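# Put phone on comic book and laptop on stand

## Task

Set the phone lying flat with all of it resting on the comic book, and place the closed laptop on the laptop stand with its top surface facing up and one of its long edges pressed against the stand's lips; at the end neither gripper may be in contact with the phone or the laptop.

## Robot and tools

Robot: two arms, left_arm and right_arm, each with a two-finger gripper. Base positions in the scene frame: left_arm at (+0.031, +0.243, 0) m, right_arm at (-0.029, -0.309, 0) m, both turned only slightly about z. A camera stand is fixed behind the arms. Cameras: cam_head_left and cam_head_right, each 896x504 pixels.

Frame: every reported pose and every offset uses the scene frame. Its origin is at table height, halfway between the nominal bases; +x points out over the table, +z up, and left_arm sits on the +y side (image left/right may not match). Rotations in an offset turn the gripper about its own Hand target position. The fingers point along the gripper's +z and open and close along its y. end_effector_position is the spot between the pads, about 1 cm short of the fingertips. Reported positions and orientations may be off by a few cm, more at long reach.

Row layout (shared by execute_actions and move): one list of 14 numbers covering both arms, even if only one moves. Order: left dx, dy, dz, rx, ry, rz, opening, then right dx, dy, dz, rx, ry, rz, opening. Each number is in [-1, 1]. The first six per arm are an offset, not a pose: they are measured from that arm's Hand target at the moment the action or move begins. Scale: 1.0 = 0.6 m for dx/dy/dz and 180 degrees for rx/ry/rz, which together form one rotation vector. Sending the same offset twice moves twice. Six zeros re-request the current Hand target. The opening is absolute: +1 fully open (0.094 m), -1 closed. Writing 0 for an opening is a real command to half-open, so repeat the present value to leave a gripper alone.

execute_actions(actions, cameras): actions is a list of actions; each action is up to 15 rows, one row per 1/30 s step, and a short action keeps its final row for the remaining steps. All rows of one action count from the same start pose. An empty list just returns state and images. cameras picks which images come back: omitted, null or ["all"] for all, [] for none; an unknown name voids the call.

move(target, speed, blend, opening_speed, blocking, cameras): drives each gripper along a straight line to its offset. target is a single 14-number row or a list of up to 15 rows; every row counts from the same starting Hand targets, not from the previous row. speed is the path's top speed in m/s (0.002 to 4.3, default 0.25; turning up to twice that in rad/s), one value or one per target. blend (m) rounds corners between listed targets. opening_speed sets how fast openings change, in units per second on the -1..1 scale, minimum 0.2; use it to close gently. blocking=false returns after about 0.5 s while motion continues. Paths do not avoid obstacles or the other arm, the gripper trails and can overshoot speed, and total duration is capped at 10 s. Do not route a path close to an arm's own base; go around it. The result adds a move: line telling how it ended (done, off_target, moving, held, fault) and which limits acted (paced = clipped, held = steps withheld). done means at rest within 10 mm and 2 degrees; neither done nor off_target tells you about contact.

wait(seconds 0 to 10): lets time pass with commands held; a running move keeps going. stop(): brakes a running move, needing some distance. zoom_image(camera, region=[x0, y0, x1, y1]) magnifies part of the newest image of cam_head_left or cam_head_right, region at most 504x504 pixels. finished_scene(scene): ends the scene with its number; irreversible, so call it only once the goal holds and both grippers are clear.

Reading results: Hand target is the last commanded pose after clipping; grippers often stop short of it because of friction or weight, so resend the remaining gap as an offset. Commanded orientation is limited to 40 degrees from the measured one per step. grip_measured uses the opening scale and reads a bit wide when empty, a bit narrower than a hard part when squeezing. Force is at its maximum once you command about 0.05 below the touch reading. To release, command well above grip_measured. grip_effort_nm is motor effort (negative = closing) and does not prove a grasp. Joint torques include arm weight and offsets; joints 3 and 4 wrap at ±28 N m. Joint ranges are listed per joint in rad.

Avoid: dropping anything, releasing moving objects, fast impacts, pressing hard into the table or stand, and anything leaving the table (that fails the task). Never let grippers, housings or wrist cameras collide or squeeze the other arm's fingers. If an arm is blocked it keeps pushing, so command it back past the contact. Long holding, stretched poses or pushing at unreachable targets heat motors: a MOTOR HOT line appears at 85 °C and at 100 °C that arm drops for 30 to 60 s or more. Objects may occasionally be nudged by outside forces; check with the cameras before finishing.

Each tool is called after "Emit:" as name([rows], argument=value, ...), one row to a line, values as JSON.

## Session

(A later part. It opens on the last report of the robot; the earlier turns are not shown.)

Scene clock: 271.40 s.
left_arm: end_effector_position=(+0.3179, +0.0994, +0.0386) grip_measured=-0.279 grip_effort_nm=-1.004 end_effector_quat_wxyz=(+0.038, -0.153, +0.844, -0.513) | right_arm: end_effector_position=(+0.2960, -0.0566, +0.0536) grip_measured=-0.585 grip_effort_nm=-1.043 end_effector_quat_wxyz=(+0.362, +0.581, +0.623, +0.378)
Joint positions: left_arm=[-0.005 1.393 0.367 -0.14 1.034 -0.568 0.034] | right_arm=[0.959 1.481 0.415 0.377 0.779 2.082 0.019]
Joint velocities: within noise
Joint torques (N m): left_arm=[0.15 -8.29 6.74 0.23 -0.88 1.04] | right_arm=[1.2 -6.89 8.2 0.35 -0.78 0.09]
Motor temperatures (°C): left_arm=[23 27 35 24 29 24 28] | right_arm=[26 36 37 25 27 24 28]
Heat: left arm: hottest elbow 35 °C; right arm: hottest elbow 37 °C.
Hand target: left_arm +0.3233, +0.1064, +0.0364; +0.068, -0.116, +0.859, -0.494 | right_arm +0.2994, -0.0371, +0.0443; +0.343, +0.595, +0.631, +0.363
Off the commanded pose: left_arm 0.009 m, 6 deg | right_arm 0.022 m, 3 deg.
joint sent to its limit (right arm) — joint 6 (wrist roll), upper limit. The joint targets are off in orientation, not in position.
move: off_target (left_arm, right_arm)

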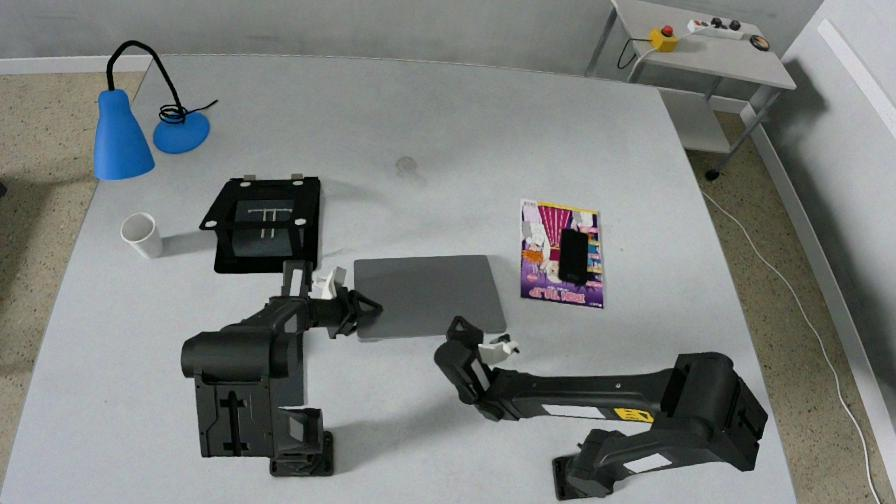

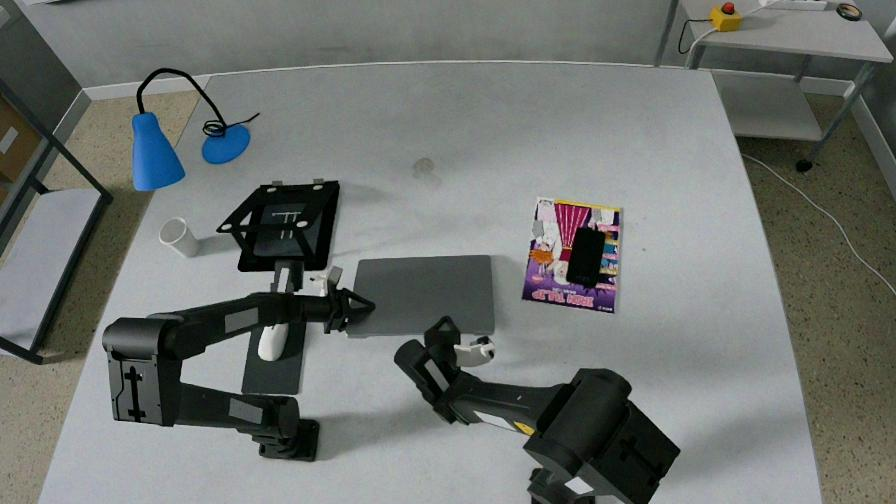

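Emit:
move([
  [0,0,0,0,0,0,-0.9,0.0,0.0,0,0,0,0,0.1],
  [0,0,0,0,0,0,-0.9,-0.15,0.0,0.08,0,0,0,0.1],
  [0,0,0,0,0,0,-0.9,-0.1,-0.2,0.2,0,0,0.2,0.1],
  [0,0,0,0,0,0,-0.9,-0.02,-0.43,0.2,0,0,0.44,0.1],
], speed=0.25, blend=[0,0.02,0.03,0])

Scene clock: 281.47 s.
left_arm: end_effector_position=(+0.3173, +0.0994, +0.0421) grip_measured=-0.378 grip_effort_nm=-1.009 end_effector_quat_wxyz=(+0.077, -0.088, +0.851, -0.512) | right_arm: end_effector_position=(+0.2724, -0.2865, +0.1577) grip_measured=+0.099 grip_effort_nm=0.046 end_effector_quat_wxyz=(+0.025, +0.061, +0.863, +0.501)
Joint positions: left_arm=[-0.003 1.381 0.367 -0.151 1.041 -0.416 0.029] | right_arm=[-0.426 1.394 0.826 -1.478 -0.977 -0.536 0.052]
Joint velocities: within noise
Joint torques (N m): left_arm=[-0.15 -7.53 7.43 -0.23 -1.11 -0.18] | right_arm=[0.09 -8.94 10.15 -0.95 -0.39 -0.07]
Motor temperatures (°C): left_arm=[23 27 35 23 29 24 28] | right_arm=[26 36 37 25 26 24 27]
Heat: left arm: hottest elbow 35 °C; right arm: hottest elbow 37 °C.
Hand target: left_arm +0.3233, +0.1064, +0.0364; +0.068, -0.116, +0.859, -0.494 | right_arm +0.2875, -0.2952, +0.1644; +0.033, +0.056, +0.865, +0.498
Off the commanded pose: left_arm 0.011 m, 4 deg | right_arm 0.019 m, 1 deg.
move: off_target (left_arm, right_arm)

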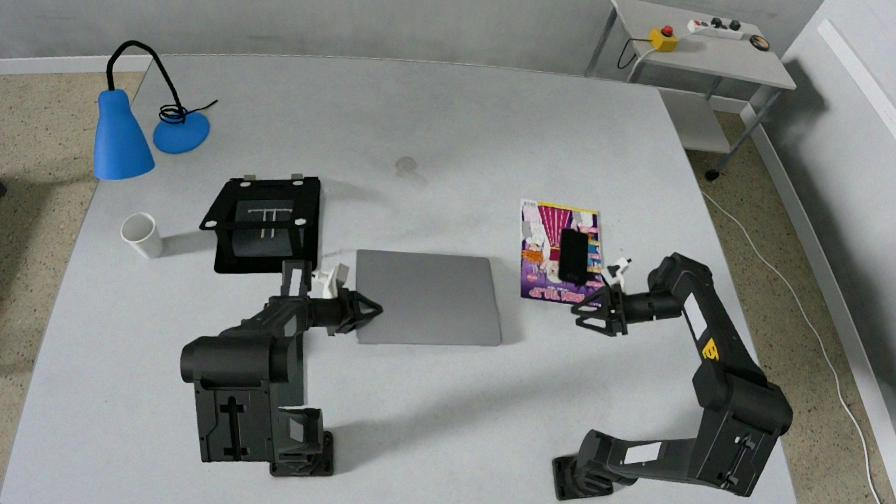

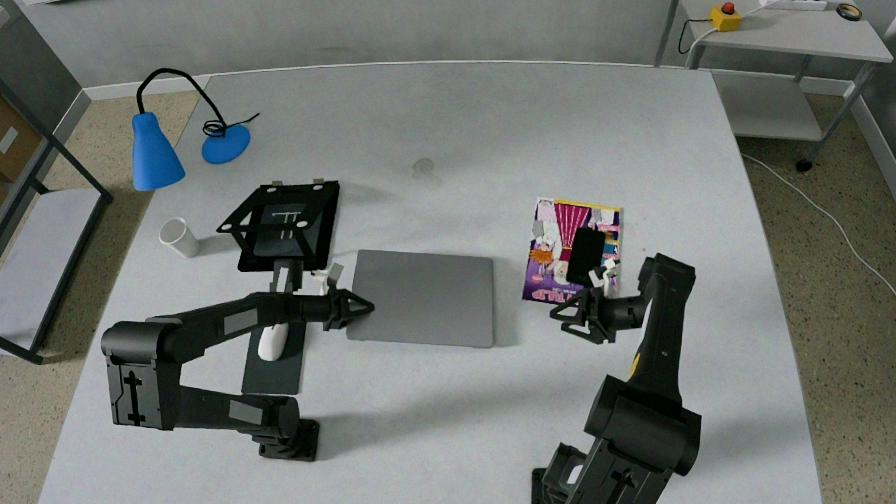

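Emit:
move([
  [0,0,0,0,0,0,-0.9,0.09,0.03,-0.1,0,0,0,0.1],
  [0,0,0,0,0,0,-0.9,0.09,0.06,-0.235,0,0,0,0.1],
], speed=0.15)

Emit:
zoom_image(camera="cam_head_left", region=[320, 180, 660, 400])

Scene clock: 288.37 s.
left_arm: end_effector_position=(+0.3174, +0.0994, +0.0423) grip_measured=-0.378 grip_effort_nm=-1.004 end_effector_quat_wxyz=(+0.077, -0.088, +0.851, -0.512) | right_arm: end_effector_position=(+0.3463, -0.2655, +0.0328) grip_measured=+0.099 grip_effort_nm=0.046 end_effector_quat_wxyz=(+0.047, +0.053, +0.866, +0.495)
Joint positions: left_arm=[-0.003 1.38 0.367 -0.151 1.041 -0.416 0.029] | right_arm=[-0.292 1.728 0.82 -0.883 -1.026 -0.29 0.052]
Joint velocities: within noise
Joint torques (N m): left_arm=[-0.38 -6.77 7.65 -0.35 -1.11 -0.15] | right_arm=[1.44 -12.98 4.41 0.18 -0.58 0.16]
Motor temperatures (°C): left_arm=[22 27 35 23 29 24 28] | right_arm=[26 36 38 25 26 23 27]
Heat: left arm: hottest elbow 35 °C; right arm: hottest elbow 38 °C.
Hand target: left_arm +0.3233, +0.1064, +0.0365; +0.069, -0.116, +0.859, -0.494 | right_arm +0.3414, -0.2591, +0.0233; +0.033, +0.056, +0.865, +0.498
Off the commanded pose: left_arm 0.011 m, 4 deg | right_arm 0.012 m, 2 deg.
move: off_target (left_arm, right_arm)

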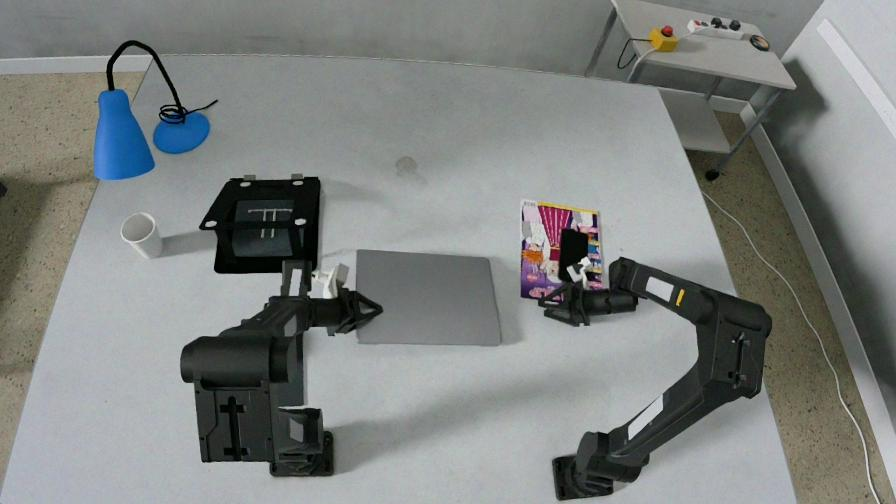

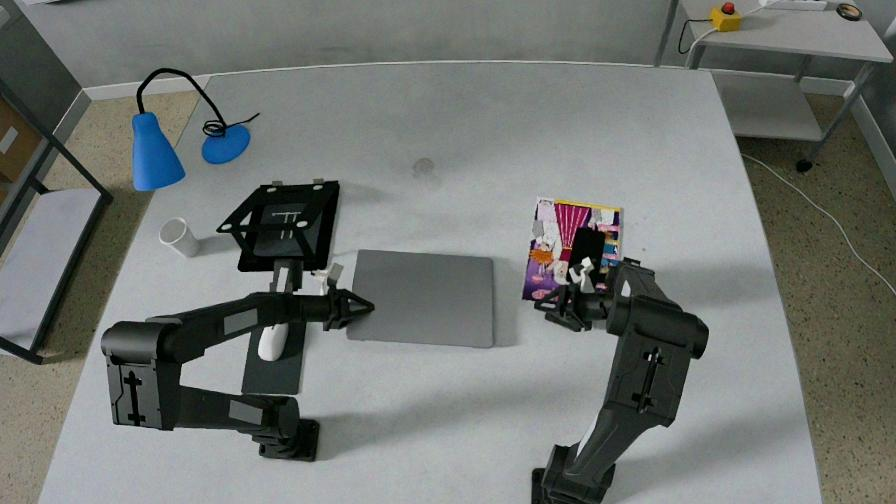

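Scaled by 1.482.

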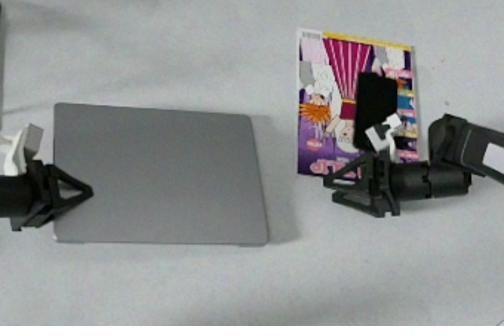

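Emit:
move([
  [0,0,0,0,0,0,-0.9,-0.01,0.0,0.05,0,0,0,0.1],
  [0,0,0,0,0,0,-0.9,-0.06,0.03,0.05,0,0,0,0.1],
  [0,0,0,0,0,0,-0.9,-0.05,0.06,-0.02,0,0,0,0.1],
  [0,0,0,0,0,0,-0.9,-0.05,0.17,-0.035,0,0,0,0.1],
  [0,0,0,0,0,0,-0.9,-0.05,0.23,-0.035,0,0,0,0.1],
], speed=0.08)

Emit:
zoom_image(camera="cam_head_left", region=[320, 180, 660, 400])

Scene clock: 295.70 s.
left_arm: end_effector_position=(+0.3177, +0.0998, +0.0423) grip_measured=-0.378 grip_effort_nm=-1.009 end_effector_quat_wxyz=(+0.078, -0.088, +0.851, -0.512) | right_arm: end_effector_position=(+0.3371, -0.1406, +0.0316) grip_measured=+0.099 grip_effort_nm=0.042 end_effector_quat_wxyz=(+0.076, +0.057, +0.856, +0.508)
Joint positions: left_arm=[-0.002 1.38 0.367 -0.151 1.041 -0.416 0.029] | right_arm=[0.053 1.604 0.579 -0.08 -1.013 0.453 0.052]
Joint velocities: within noise
Joint torques (N m): left_arm=[-0.85 -7.65 7.51 -0.16 -1.07 -0.15] | right_arm=[4.48 -8.7 3.02 0.95 0.2 0.09]
Motor temperatures (°C): left_arm=[22 27 35 23 30 24 28] | right_arm=[26 36 37 25 26 23 27]
Heat: left arm: hottest elbow 35 °C; right arm: hottest elbow 37 °C.
Hand target: left_arm +0.3233, +0.1064, +0.0364; +0.069, -0.116, +0.859, -0.494 | right_arm +0.3115, -0.1211, +0.0024; +0.033, +0.056, +0.865, +0.498
Off the commanded pose: left_arm 0.010 m, 4 deg | right_arm 0.044 m, 5 deg.
move: off_target (left_arm, right_arm)

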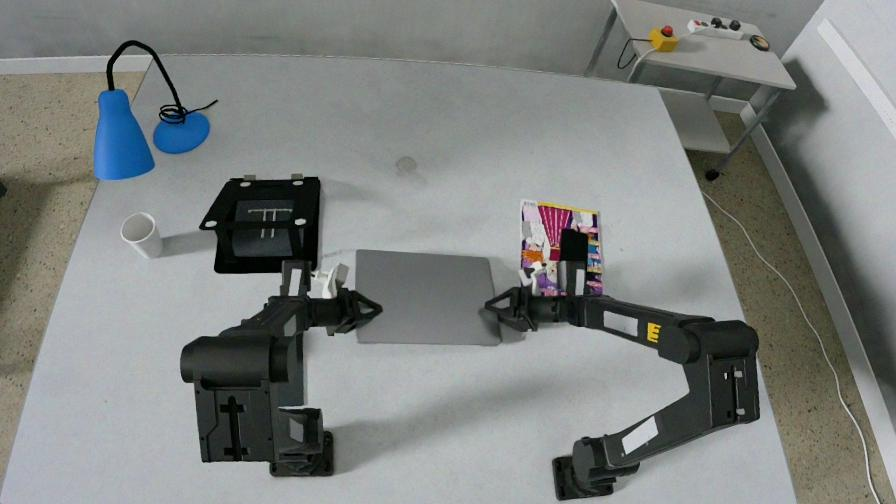

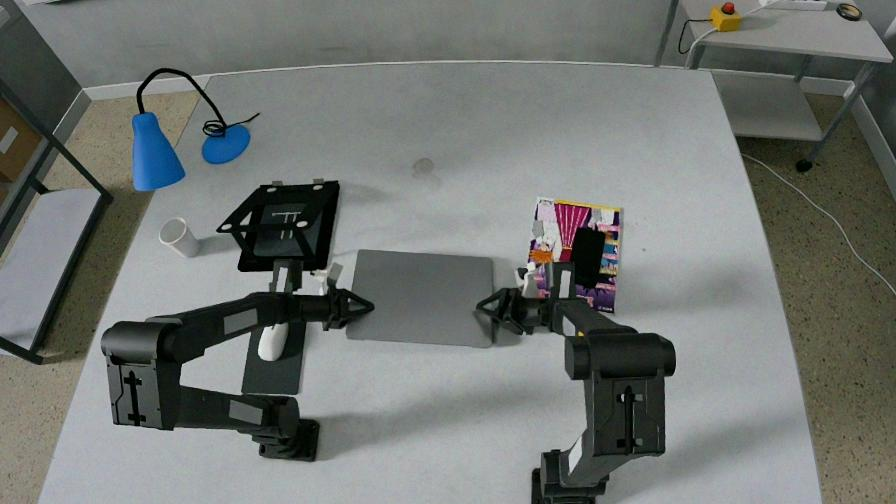

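Scaled by 1.482.

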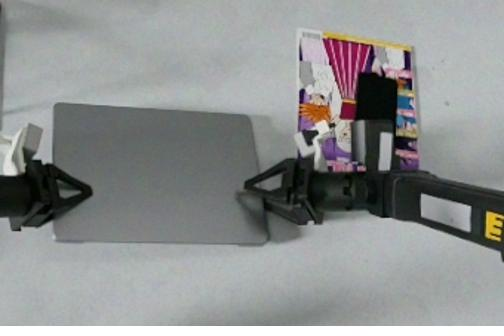

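Emit:
move([
  [0,0,0,0,0,0,-0.9,0.02,0.02,0.0,0,0,0,-0.9],
], speed=0.08, opening_speed=0.5)

Scene clock: 299.70 s.
left_arm: end_effector_position=(+0.3196, +0.1048, +0.0422) grip_measured=-0.378 grip_effort_nm=-1.004 end_effector_quat_wxyz=(+0.083, -0.094, +0.851, -0.511) | right_arm: end_effector_position=(+0.3411, -0.1380, +0.0209) grip_measured=-0.542 grip_effort_nm=-1.033 end_effector_quat_wxyz=(+0.075, +0.071, +0.863, +0.494)
Joint positions: left_arm=[0.016 1.38 0.367 -0.154 1.042 -0.408 0.029] | right_arm=[0.07 1.628 0.579 -0.04 -0.97 0.498 0.022]
Joint velocities: within noise
Joint torques (N m): left_arm=[-1.9 -7.41 7.56 -0.12 -1.14 -0.27] | right_arm=[5.48 -8.7 4.85 1.14 -0.8 0.21]
Motor temperatures (°C): left_arm=[22 27 35 23 30 24 28] | right_arm=[26 36 37 25 26 23 27]
Heat: left arm: hottest elbow 35 °C; right arm: hottest elbow 37 °C.
Hand target: left_arm +0.3233, +0.1064, +0.0365; +0.069, -0.115, +0.859, -0.494 | right_arm +0.3235, -0.1090, +0.0025; +0.033, +0.056, +0.865, +0.498
Off the commanded pose: left_arm 0.007 m, 4 deg | right_arm 0.039 m, 5 deg.
move: off_target (left_arm, right_arm)

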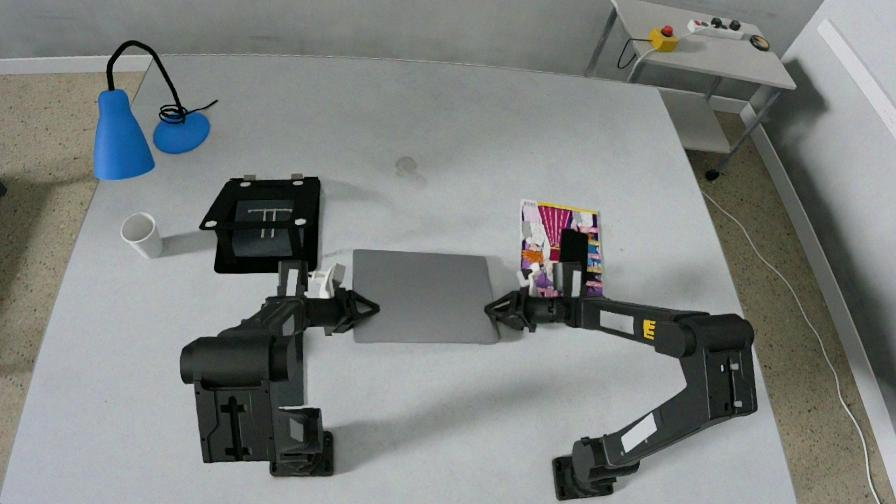

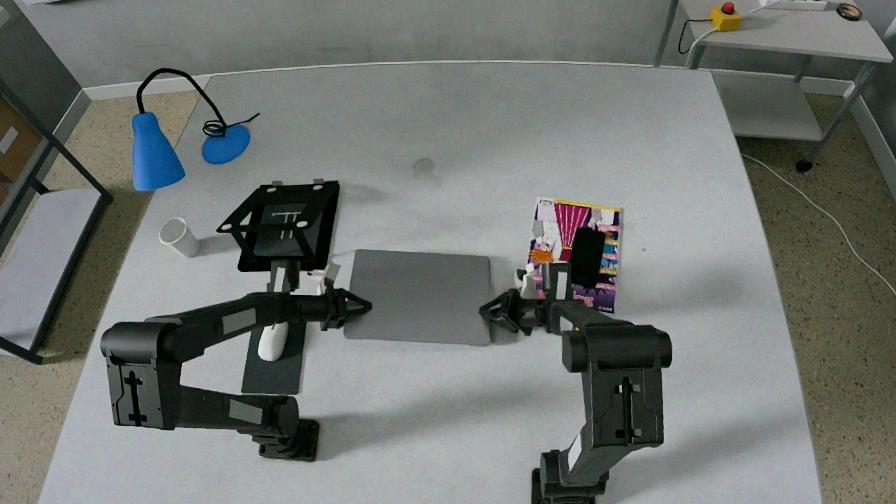

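Emit:
zoom_image(camera="cam_head_left", region=[180, 160, 340, 290])

Emit:
zoom_image(camera="cam_head_right", region=[200, 160, 360, 290])

Scaled by 3.150.

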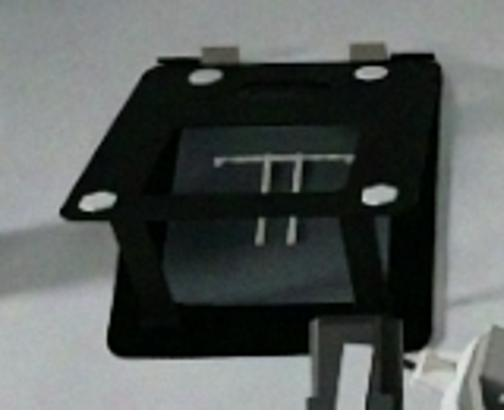

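Scaled by 3.150.

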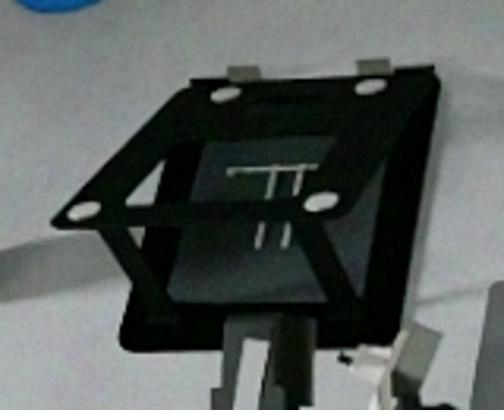

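Emit:
move([
  [0,0,0,0,0,0,0.2,0.0,0.0,0.0,0,0,0,-0.9],
  [-0.05,0.18,0.1,0,0,0,0.2,0.0,0.0,0.0,0,0,0,-0.9],
  [0,0.22,0.36,0.16,0.035,-0.018,-1,0.0,0.0,0.0,0,0,0,-0.9],
  [0.32,0.34,0.36,0.325,0.069,-0.037,-1,0.0,0.0,0.0,0,0,0,-0.9],
], speed=0.25, blend=[0,0.02,0.03,0])

Emit:
zoom_image(camera="cam_head_right", region=[150, 120, 400, 330])

Scene clock: 323.83 s.
left_arm: end_effector_position=(+0.4967, +0.3131, +0.2296) grip_measured=-0.981 grip_effort_nm=-1.004 end_effector_quat_wxyz=(-0.026, -0.071, +0.997, -0.005) | right_arm: end_effector_position=(+0.3361, -0.1257, +0.0218) grip_measured=-0.565 grip_effort_nm=-1.043 end_effector_quat_wxyz=(+0.065, +0.060, +0.860, +0.503)
Joint positions: left_arm=[0.124 1.607 1.531 -1.547 0.005 0.01 0.001] | right_arm=[0.099 1.634 0.579 -0.025 -0.987 0.512 0.02]
Joint velocities: within noise
Joint torques (N m): left_arm=[-2.61 -14.8 16.61 0.08 -0.1 -0.07] | right_arm=[3.72 -9 4.86 0.98 -0.21 0.15]
Motor temperatures (°C): left_arm=[22 27 36 23 30 24 28] | right_arm=[26 36 36 25 26 23 28]
Heat: left arm: hottest elbow 36 °C; right arm: hottest shoulder 36 °C.
Hand target: left_arm +0.5154, +0.3104, +0.2524; -0.001, -0.070, +0.998, -0.001 | right_arm +0.3235, -0.1090, +0.0024; +0.033, +0.056, +0.865, +0.498
Off the commanded pose: left_arm 0.030 m, 3 deg | right_arm 0.028 m, 4 deg.
move: off_target (left_arm, right_arm); blend cut to 0 m at target 3; target 3's new opening was sent with left_arm's hand 0.029 m and 3 deg from that target

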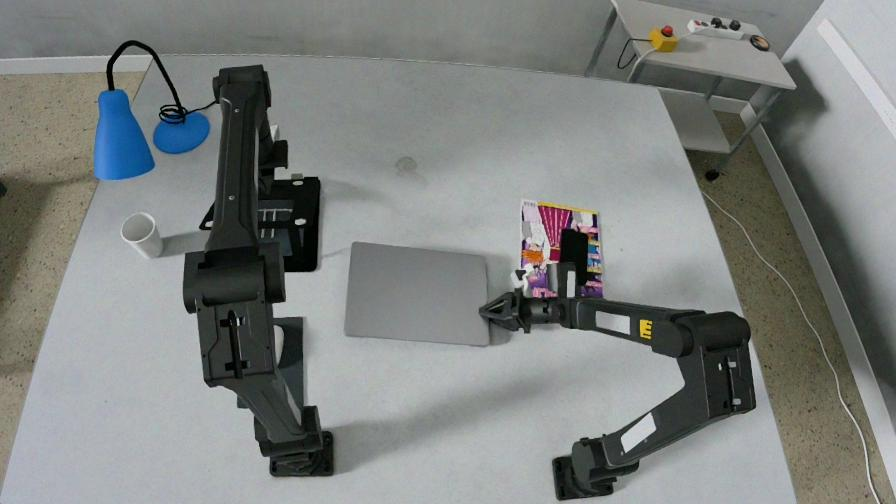

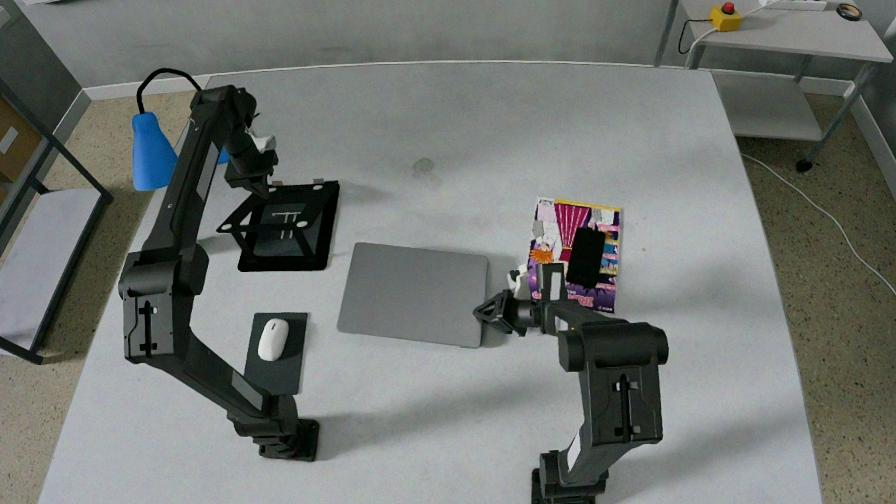

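Scaled by 2.016.

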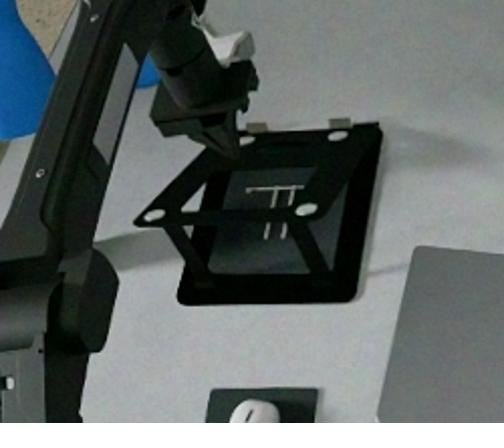

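Emit:
move(target=[0.03,0.0,-0.155,0,0,0,-1,0.0,0.0,0.0,0,0,0,-0.9], speed=0.12)

Emit:
zoom_image(camera="cam_head_right", region=[150, 120, 400, 330])

Scene clock: 328.47 s.
left_arm: end_effector_position=(+0.5312, +0.3169, +0.1629) grip_measured=-0.981 grip_effort_nm=-1.004 end_effector_quat_wxyz=(-0.002, -0.072, +0.997, -0.002) | right_arm: end_effector_position=(+0.3361, -0.1257, +0.0218) grip_measured=-0.565 grip_effort_nm=-1.043 end_effector_quat_wxyz=(+0.065, +0.060, +0.860, +0.503)
Joint positions: left_arm=[0.121 1.693 1.462 -1.345 0.004 0.005 0.001] | right_arm=[0.099 1.634 0.579 -0.025 -0.987 0.512 0.02]
Joint velocities: within noise
Joint torques (N m): left_arm=[-1.96 -17.26 9.42 0.87 -0.12 -0.15] | right_arm=[3.78 -9.05 4.89 0.95 -0.22 0.16]
Motor temperatures (°C): left_arm=[22 27 37 23 29 24 28] | right_arm=[26 36 36 25 26 23 28]
Heat: left arm: hottest elbow 37 °C; right arm: hottest shoulder 36 °C.
Hand target: left_arm +0.5334, +0.3104, +0.1594; -0.001, -0.070, +0.998, -0.001 | right_arm +0.3235, -0.1090, +0.0024; +0.033, +0.056, +0.865, +0.498
Off the commanded pose: left_arm 0.008 m, 0 deg | right_arm 0.028 m, 4 deg.
move: off_target (right_arm)

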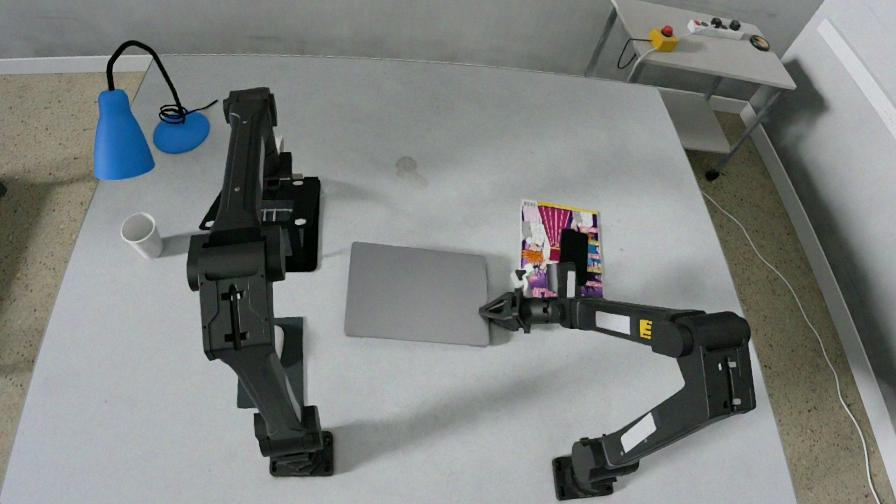

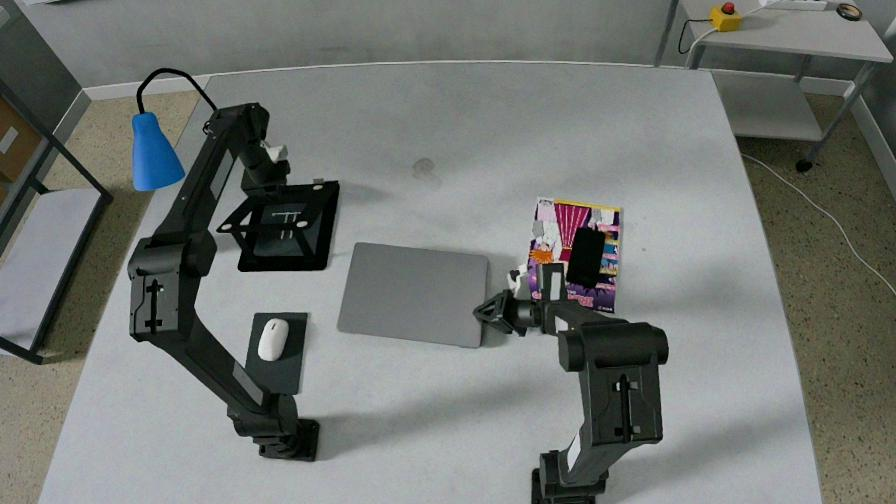

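Scaled by 2.016.

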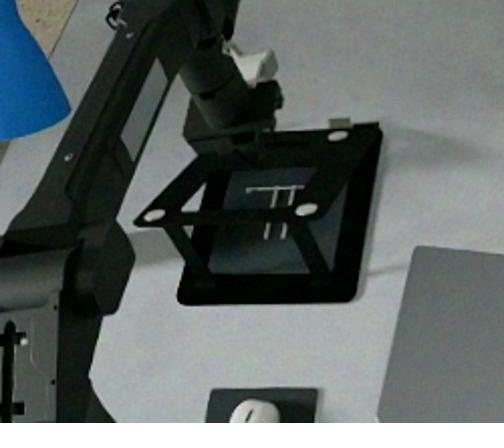

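Emit:
move([
  [-0.025,0.0,0,0,0,0,-1,0.0,0.0,0.0,0,0,0,-0.9],
  [-0.025,0.0,-0.12,0,0,0,-1,0.0,0.0,0.0,0,0,0,-0.9],
], speed=0.08)

Emit:
zoom_image(camera="cam_head_right", region=[150, 120, 400, 330])

Emit:
zoom_image(camera="cam_head_left", region=[150, 120, 400, 330])

Scene clock: 334.80 s.
left_arm: end_effector_position=(+0.5178, +0.3149, +0.0931) grip_measured=-0.981 grip_effort_nm=-1.004 end_effector_quat_wxyz=(+0.000, -0.072, +0.997, -0.002) | right_arm: end_effector_position=(+0.3361, -0.1257, +0.0218) grip_measured=-0.565 grip_effort_nm=-1.038 end_effector_quat_wxyz=(+0.065, +0.060, +0.860, +0.503)
Joint positions: left_arm=[0.121 1.714 1.297 -1.154 0.004 0.005 0.001] | right_arm=[0.099 1.634 0.579 -0.025 -0.987 0.512 0.02]
Joint velocities: within noise
Joint torques (N m): left_arm=[-2.43 -16.44 8.66 0.62 -0.14 -0.08] | right_arm=[3.72 -8.94 4.88 0.96 -0.21 0.15]
Motor temperatures (°C): left_arm=[22 28 37 23 29 24 29] | right_arm=[26 36 35 25 26 23 28]
Heat: left arm: hottest elbow 37 °C; right arm: hottest shoulder 36 °C.
Hand target: left_arm +0.5183, +0.3103, +0.0874; -0.001, -0.070, +0.998, -0.001 | right_arm +0.3235, -0.1090, +0.0024; +0.033, +0.056, +0.865, +0.498
Off the commanded pose: left_arm 0.007 m, 0 deg | right_arm 0.028 m, 4 deg.
move: off_target (right_arm)

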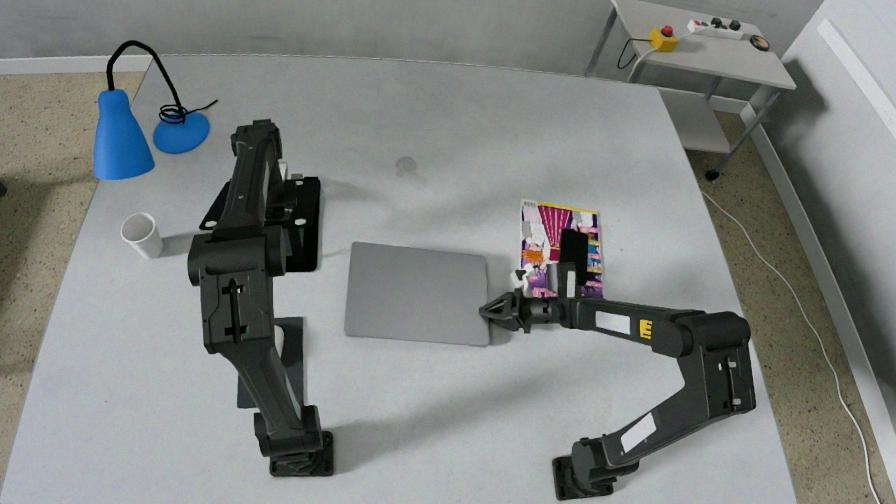

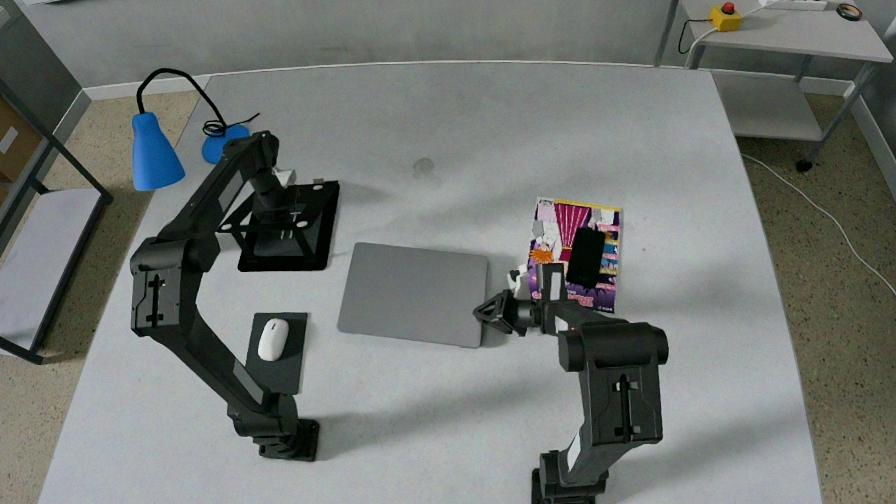

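Scaled by 2.016.

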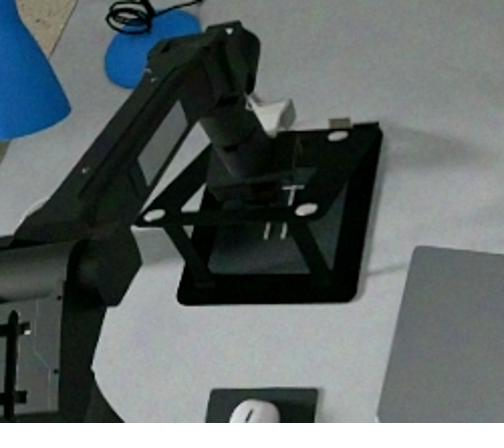

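Scaled by 2.016.

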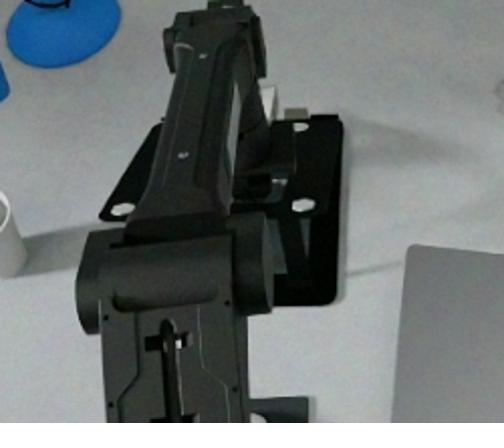

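Emit:
move(target=[-0.14,-0.13,0,0,0,0,-1,0.0,0.0,0.0,0,0,0,-0.9], speed=0.06)

Emit:
zoom_image(camera="cam_head_right", region=[150, 120, 400, 330])

Scene clock: 339.20 s.
left_arm: end_effector_position=(+0.4410, +0.2434, +0.0850) grip_measured=-0.981 grip_effort_nm=-0.999 end_effector_quat_wxyz=(-0.003, -0.075, +0.997, +0.001) | right_arm: end_effector_position=(+0.3361, -0.1257, +0.0218) grip_measured=-0.565 grip_effort_nm=-1.033 end_effector_quat_wxyz=(+0.065, +0.060, +0.860, +0.503)
Joint positions: left_arm=[-0.027 1.53 1.043 -1.089 -0.002 -0.149 0.001] | right_arm=[0.099 1.634 0.579 -0.025 -0.987 0.512 0.02]
Joint velocities: within noise
Joint torques (N m): left_arm=[-3.66 -14.86 7.28 0.27 0.1 -0.13] | right_arm=[3.72 -9 4.86 0.95 -0.21 0.15]
Motor temperatures (°C): left_arm=[22 28 37 23 29 24 29] | right_arm=[26 36 35 25 26 23 28]
Heat: left arm: hottest elbow 37 °C; right arm: hottest shoulder 36 °C.
Hand target: left_arm +0.4344, +0.2324, +0.0873; -0.001, -0.070, +0.998, -0.001 | right_arm +0.3235, -0.1090, +0.0024; +0.033, +0.056, +0.865, +0.498
Off the commanded pose: left_arm 0.013 m, 1 deg | right_arm 0.028 m, 4 deg.
move: off_target (left_arm, right_arm)

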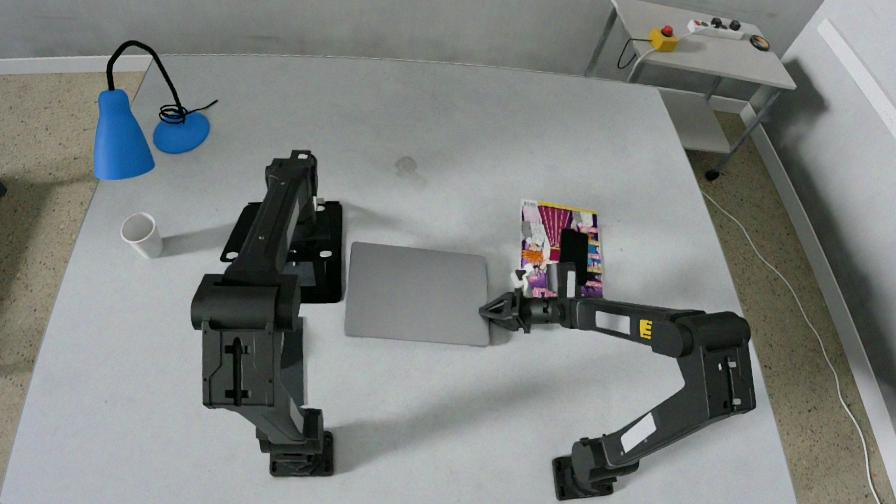

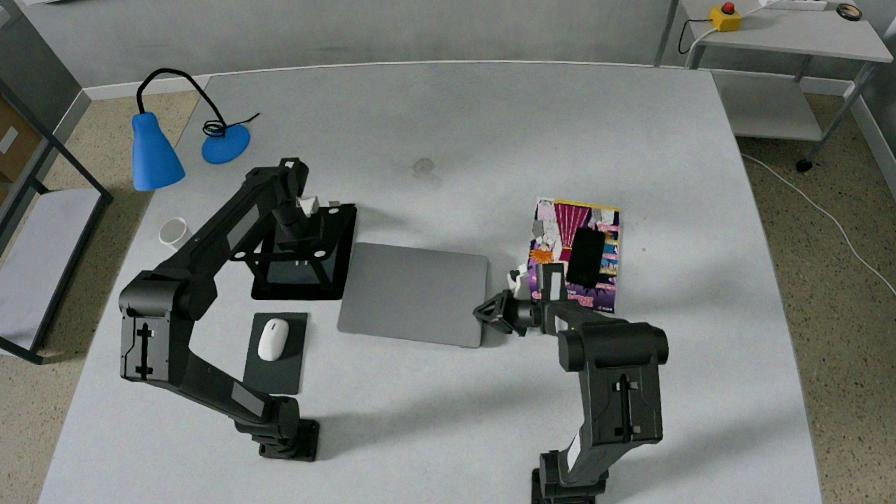

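Scaled by 2.016.

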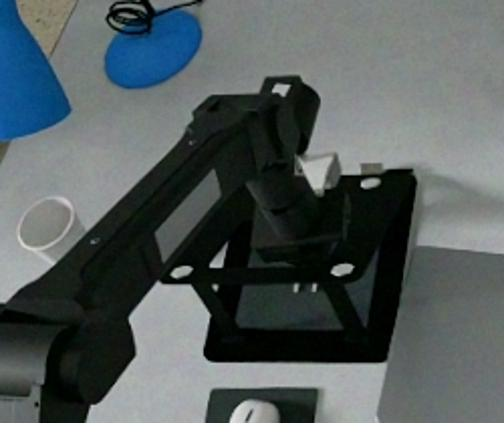

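Emit:
move([
  [0.025,0.025,0,0,0,0,-1,0.0,0.0,0.0,0,0,0,-0.9],
  [0.025,0.025,0.3,0,0,0,-1,0.0,0.0,0.0,0,0,0,-0.9],
  [-0.2,0.02,0.3,-0.16,-0.034,0.13,-1,0.0,0.0,0.0,0,0,0,-0.9],
  [-0.34,-0.02,0.2,-0.332,-0.0675,0.271,0.1,0.0,0.0,0.0,0,0,0,-0.9],
], speed=0.25, blend=[0,0.03,0.04,0])

Emit:
zoom_image(camera="cam_head_left", region=[180, 160, 500, 390])

Scene clock: 355.50 s.
left_arm: end_effector_position=(+0.2327, +0.2200, +0.2091) grip_measured=+0.097 grip_effort_nm=0.129 end_effector_quat_wxyz=(+0.063, -0.443, +0.750, -0.487) | right_arm: end_effector_position=(+0.3361, -0.1257, +0.0218) grip_measured=-0.565 grip_effort_nm=-1.038 end_effector_quat_wxyz=(+0.065, +0.060, +0.860, +0.503)
Joint positions: left_arm=[0.683 0.691 0.556 -1.519 1.024 -0.308 0.052] | right_arm=[0.099 1.634 0.579 -0.025 -0.987 0.512 0.02]
Joint velocities: within noise
Joint torques (N m): left_arm=[-0.67 -2.02 9.26 -0.14 0.68 0.16] | right_arm=[3.84 -9.05 4.88 0.95 -0.21 0.15]
Motor temperatures (°C): left_arm=[22 28 37 23 29 24 29] | right_arm=[26 36 35 25 25 23 28]
Heat: left arm: hottest elbow 37 °C; right arm: hottest shoulder 36 °C.
Hand target: left_arm +0.2304, +0.2204, +0.2074; +0.064, -0.446, +0.747, -0.489 | right_arm +0.3235, -0.1090, +0.0024; +0.033, +0.056, +0.865, +0.498
Off the commanded pose: left_arm 0.003 m, 1 deg | right_arm 0.028 m, 4 deg.
move: off_target (right_arm)

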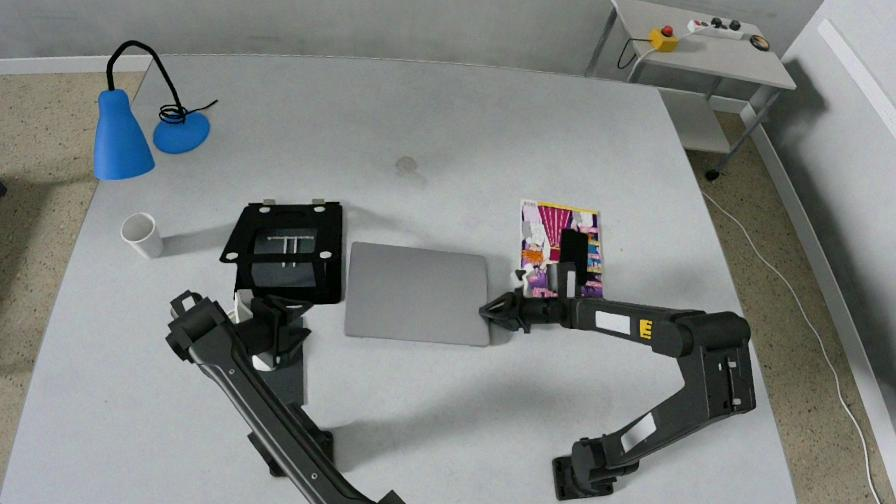

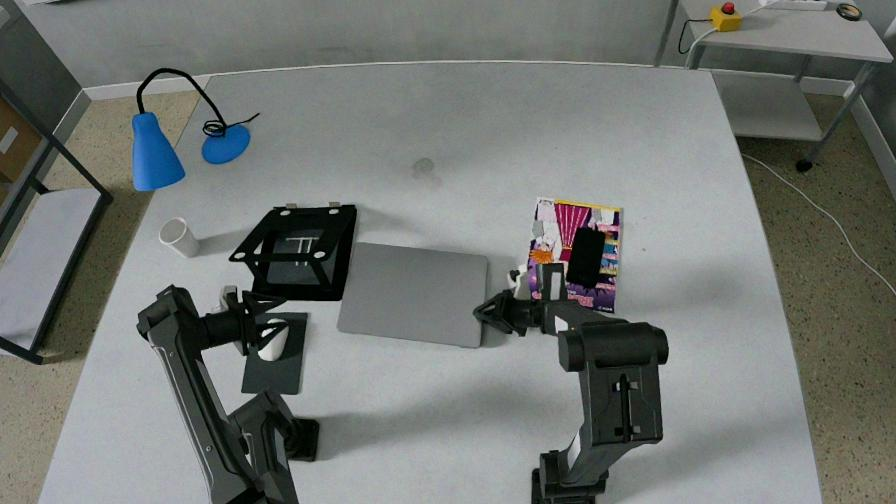

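Scaled by 1.575.

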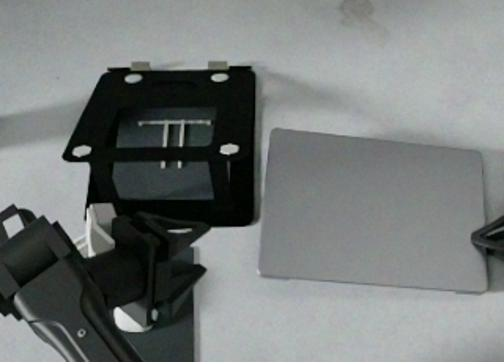

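Emit:
move([
  [0.013,-0.013,-0.29,0,0,0,0.1,0,0,0,0,0,0,-0.9],
], speed=0.15)

Emit:
zoom_image(camera="cam_head_left", region=[180, 200, 440, 400])

Scene clock: 361.87 s.
left_arm: end_effector_position=(+0.2444, +0.2213, +0.0405) grip_measured=+0.098 grip_effort_nm=0.129 end_effector_quat_wxyz=(+0.084, -0.437, +0.752, -0.486) | right_arm: end_effector_position=(+0.3361, -0.1257, +0.0218) grip_measured=-0.565 grip_effort_nm=-1.033 end_effector_quat_wxyz=(+0.065, +0.060, +0.860, +0.503)
Joint positions: left_arm=[0.643 1.073 0.203 -0.659 1.031 -0.404 0.052] | right_arm=[0.099 1.634 0.579 -0.025 -0.987 0.512 0.02]
Joint velocities: within noise
Joint torques (N m): left_arm=[-2.84 -1.85 4.94 0.8 0.5 -0.22] | right_arm=[3.84 -9.05 4.88 0.95 -0.21 0.14]
Motor temperatures (°C): left_arm=[22 28 37 23 29 24 28] | right_arm=[26 36 35 25 25 23 28]
Heat: left arm: hottest elbow 37 °C; right arm: hottest shoulder 36 °C.
Hand target: left_arm +0.2381, +0.2125, +0.0333; +0.064, -0.446, +0.747, -0.489 | right_arm +0.3235, -0.1090, +0.0024; +0.033, +0.056, +0.865, +0.498
Off the commanded pose: left_arm 0.013 m, 3 deg | right_arm 0.028 m, 4 deg.
move: off_target (left_arm, right_arm)

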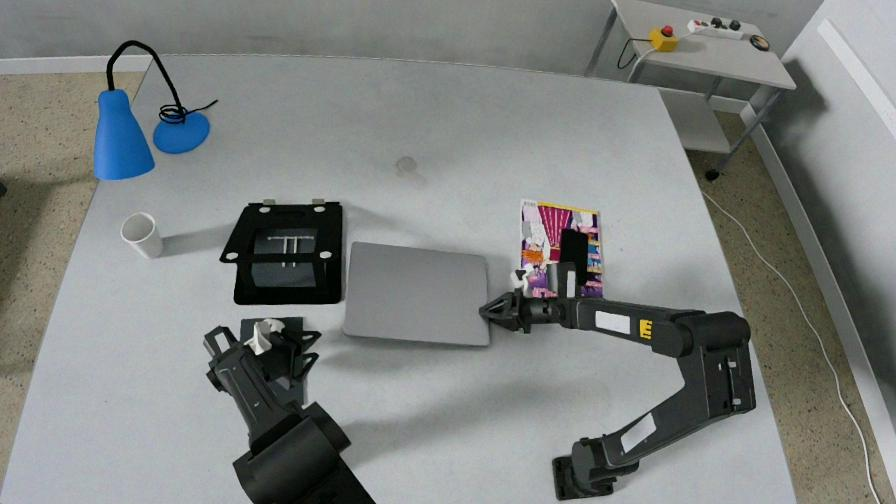

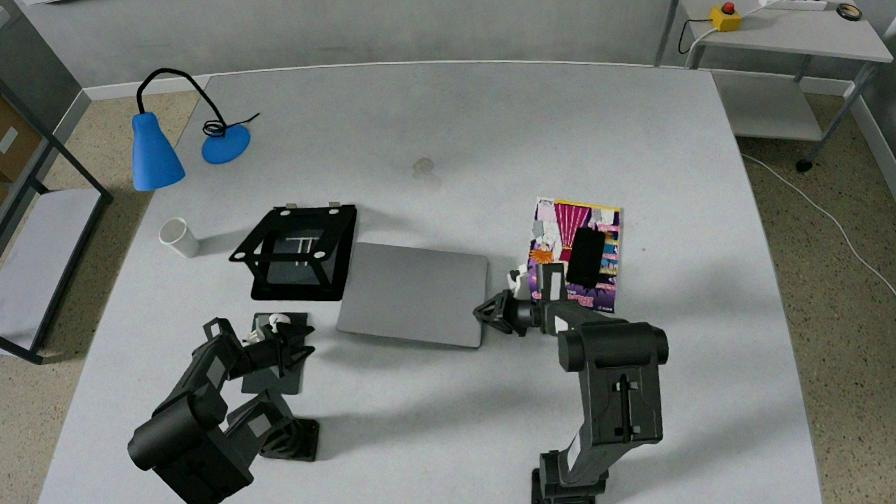

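Scaled by 1.938.

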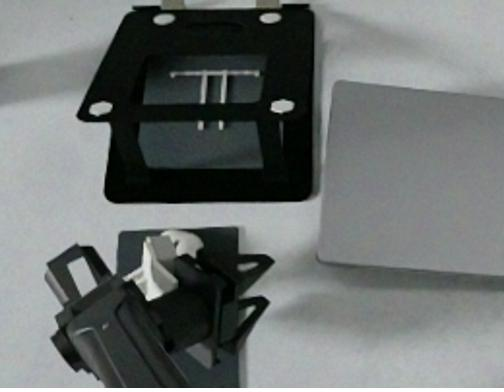

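Emit:
move([
  [0.105,-0.15,-0.01,0,0,0,0.1,0,0,0,0,0,0,-0.9],
], speed=0.08)

Emit:
zoom_image(camera="cam_head_left", region=[180, 200, 440, 400])

Scene clock: 368.03 s.
left_arm: end_effector_position=(+0.3130, +0.1287, +0.0409) grip_measured=+0.098 grip_effort_nm=0.120 end_effector_quat_wxyz=(+0.098, -0.423, +0.753, -0.494) | right_arm: end_effector_position=(+0.3356, -0.1254, +0.0211) grip_measured=-0.565 grip_effort_nm=-1.043 end_effector_quat_wxyz=(+0.059, +0.067, +0.859, +0.504)
Joint positions: left_arm=[-0.021 1.168 0.125 0.321 0.729 -1.357 0.052] | right_arm=[0.099 1.637 0.579 -0.025 -0.989 0.526 0.02]
Joint velocities: within noise
Joint torques (N m): left_arm=[-2.96 -1.85 5.09 1.55 0.25 -0.45] | right_arm=[3.72 -9.17 4.85 0.99 -0.15 0]
Motor temperatures (°C): left_arm=[22 28 36 23 29 24 28] | right_arm=[26 36 35 25 25 23 28]
Heat: left arm: hottest elbow 36 °C; right arm: hottest shoulder 36 °C.
Hand target: left_arm +0.3012, +0.1226, +0.0274; +0.064, -0.446, +0.747, -0.489 | right_arm +0.3235, -0.1090, +0.0024; +0.033, +0.056, +0.865, +0.498
Off the commanded pose: left_arm 0.019 m, 5 deg | right_arm 0.028 m, 3 deg.
move: off_target (left_arm, right_arm)

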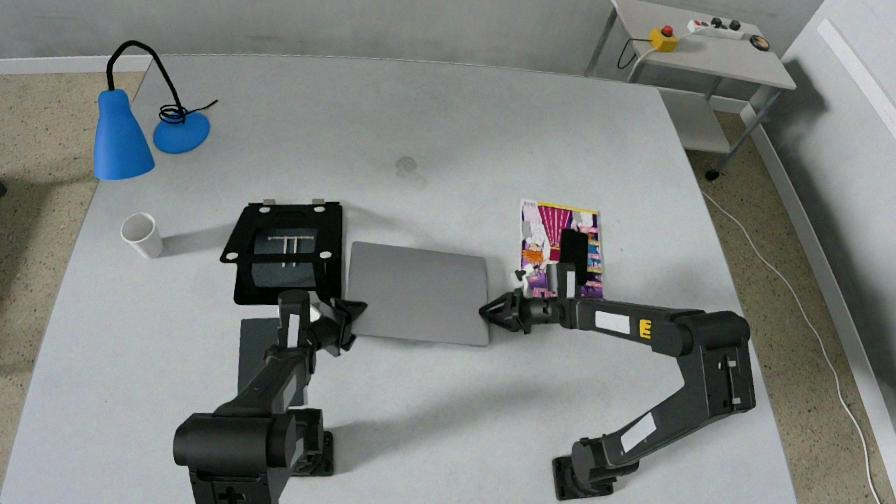

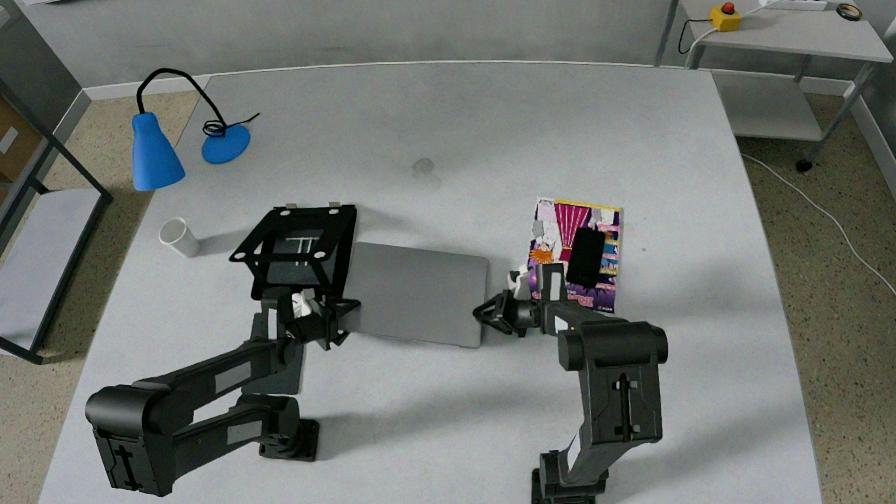

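Scaled by 1.938.

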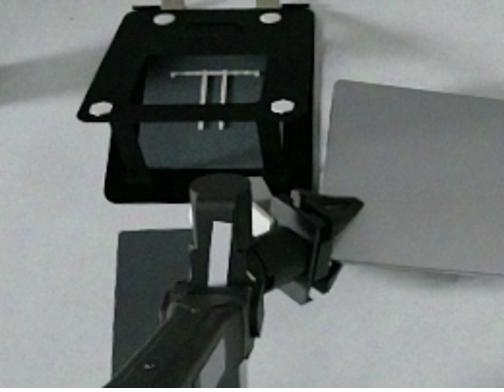

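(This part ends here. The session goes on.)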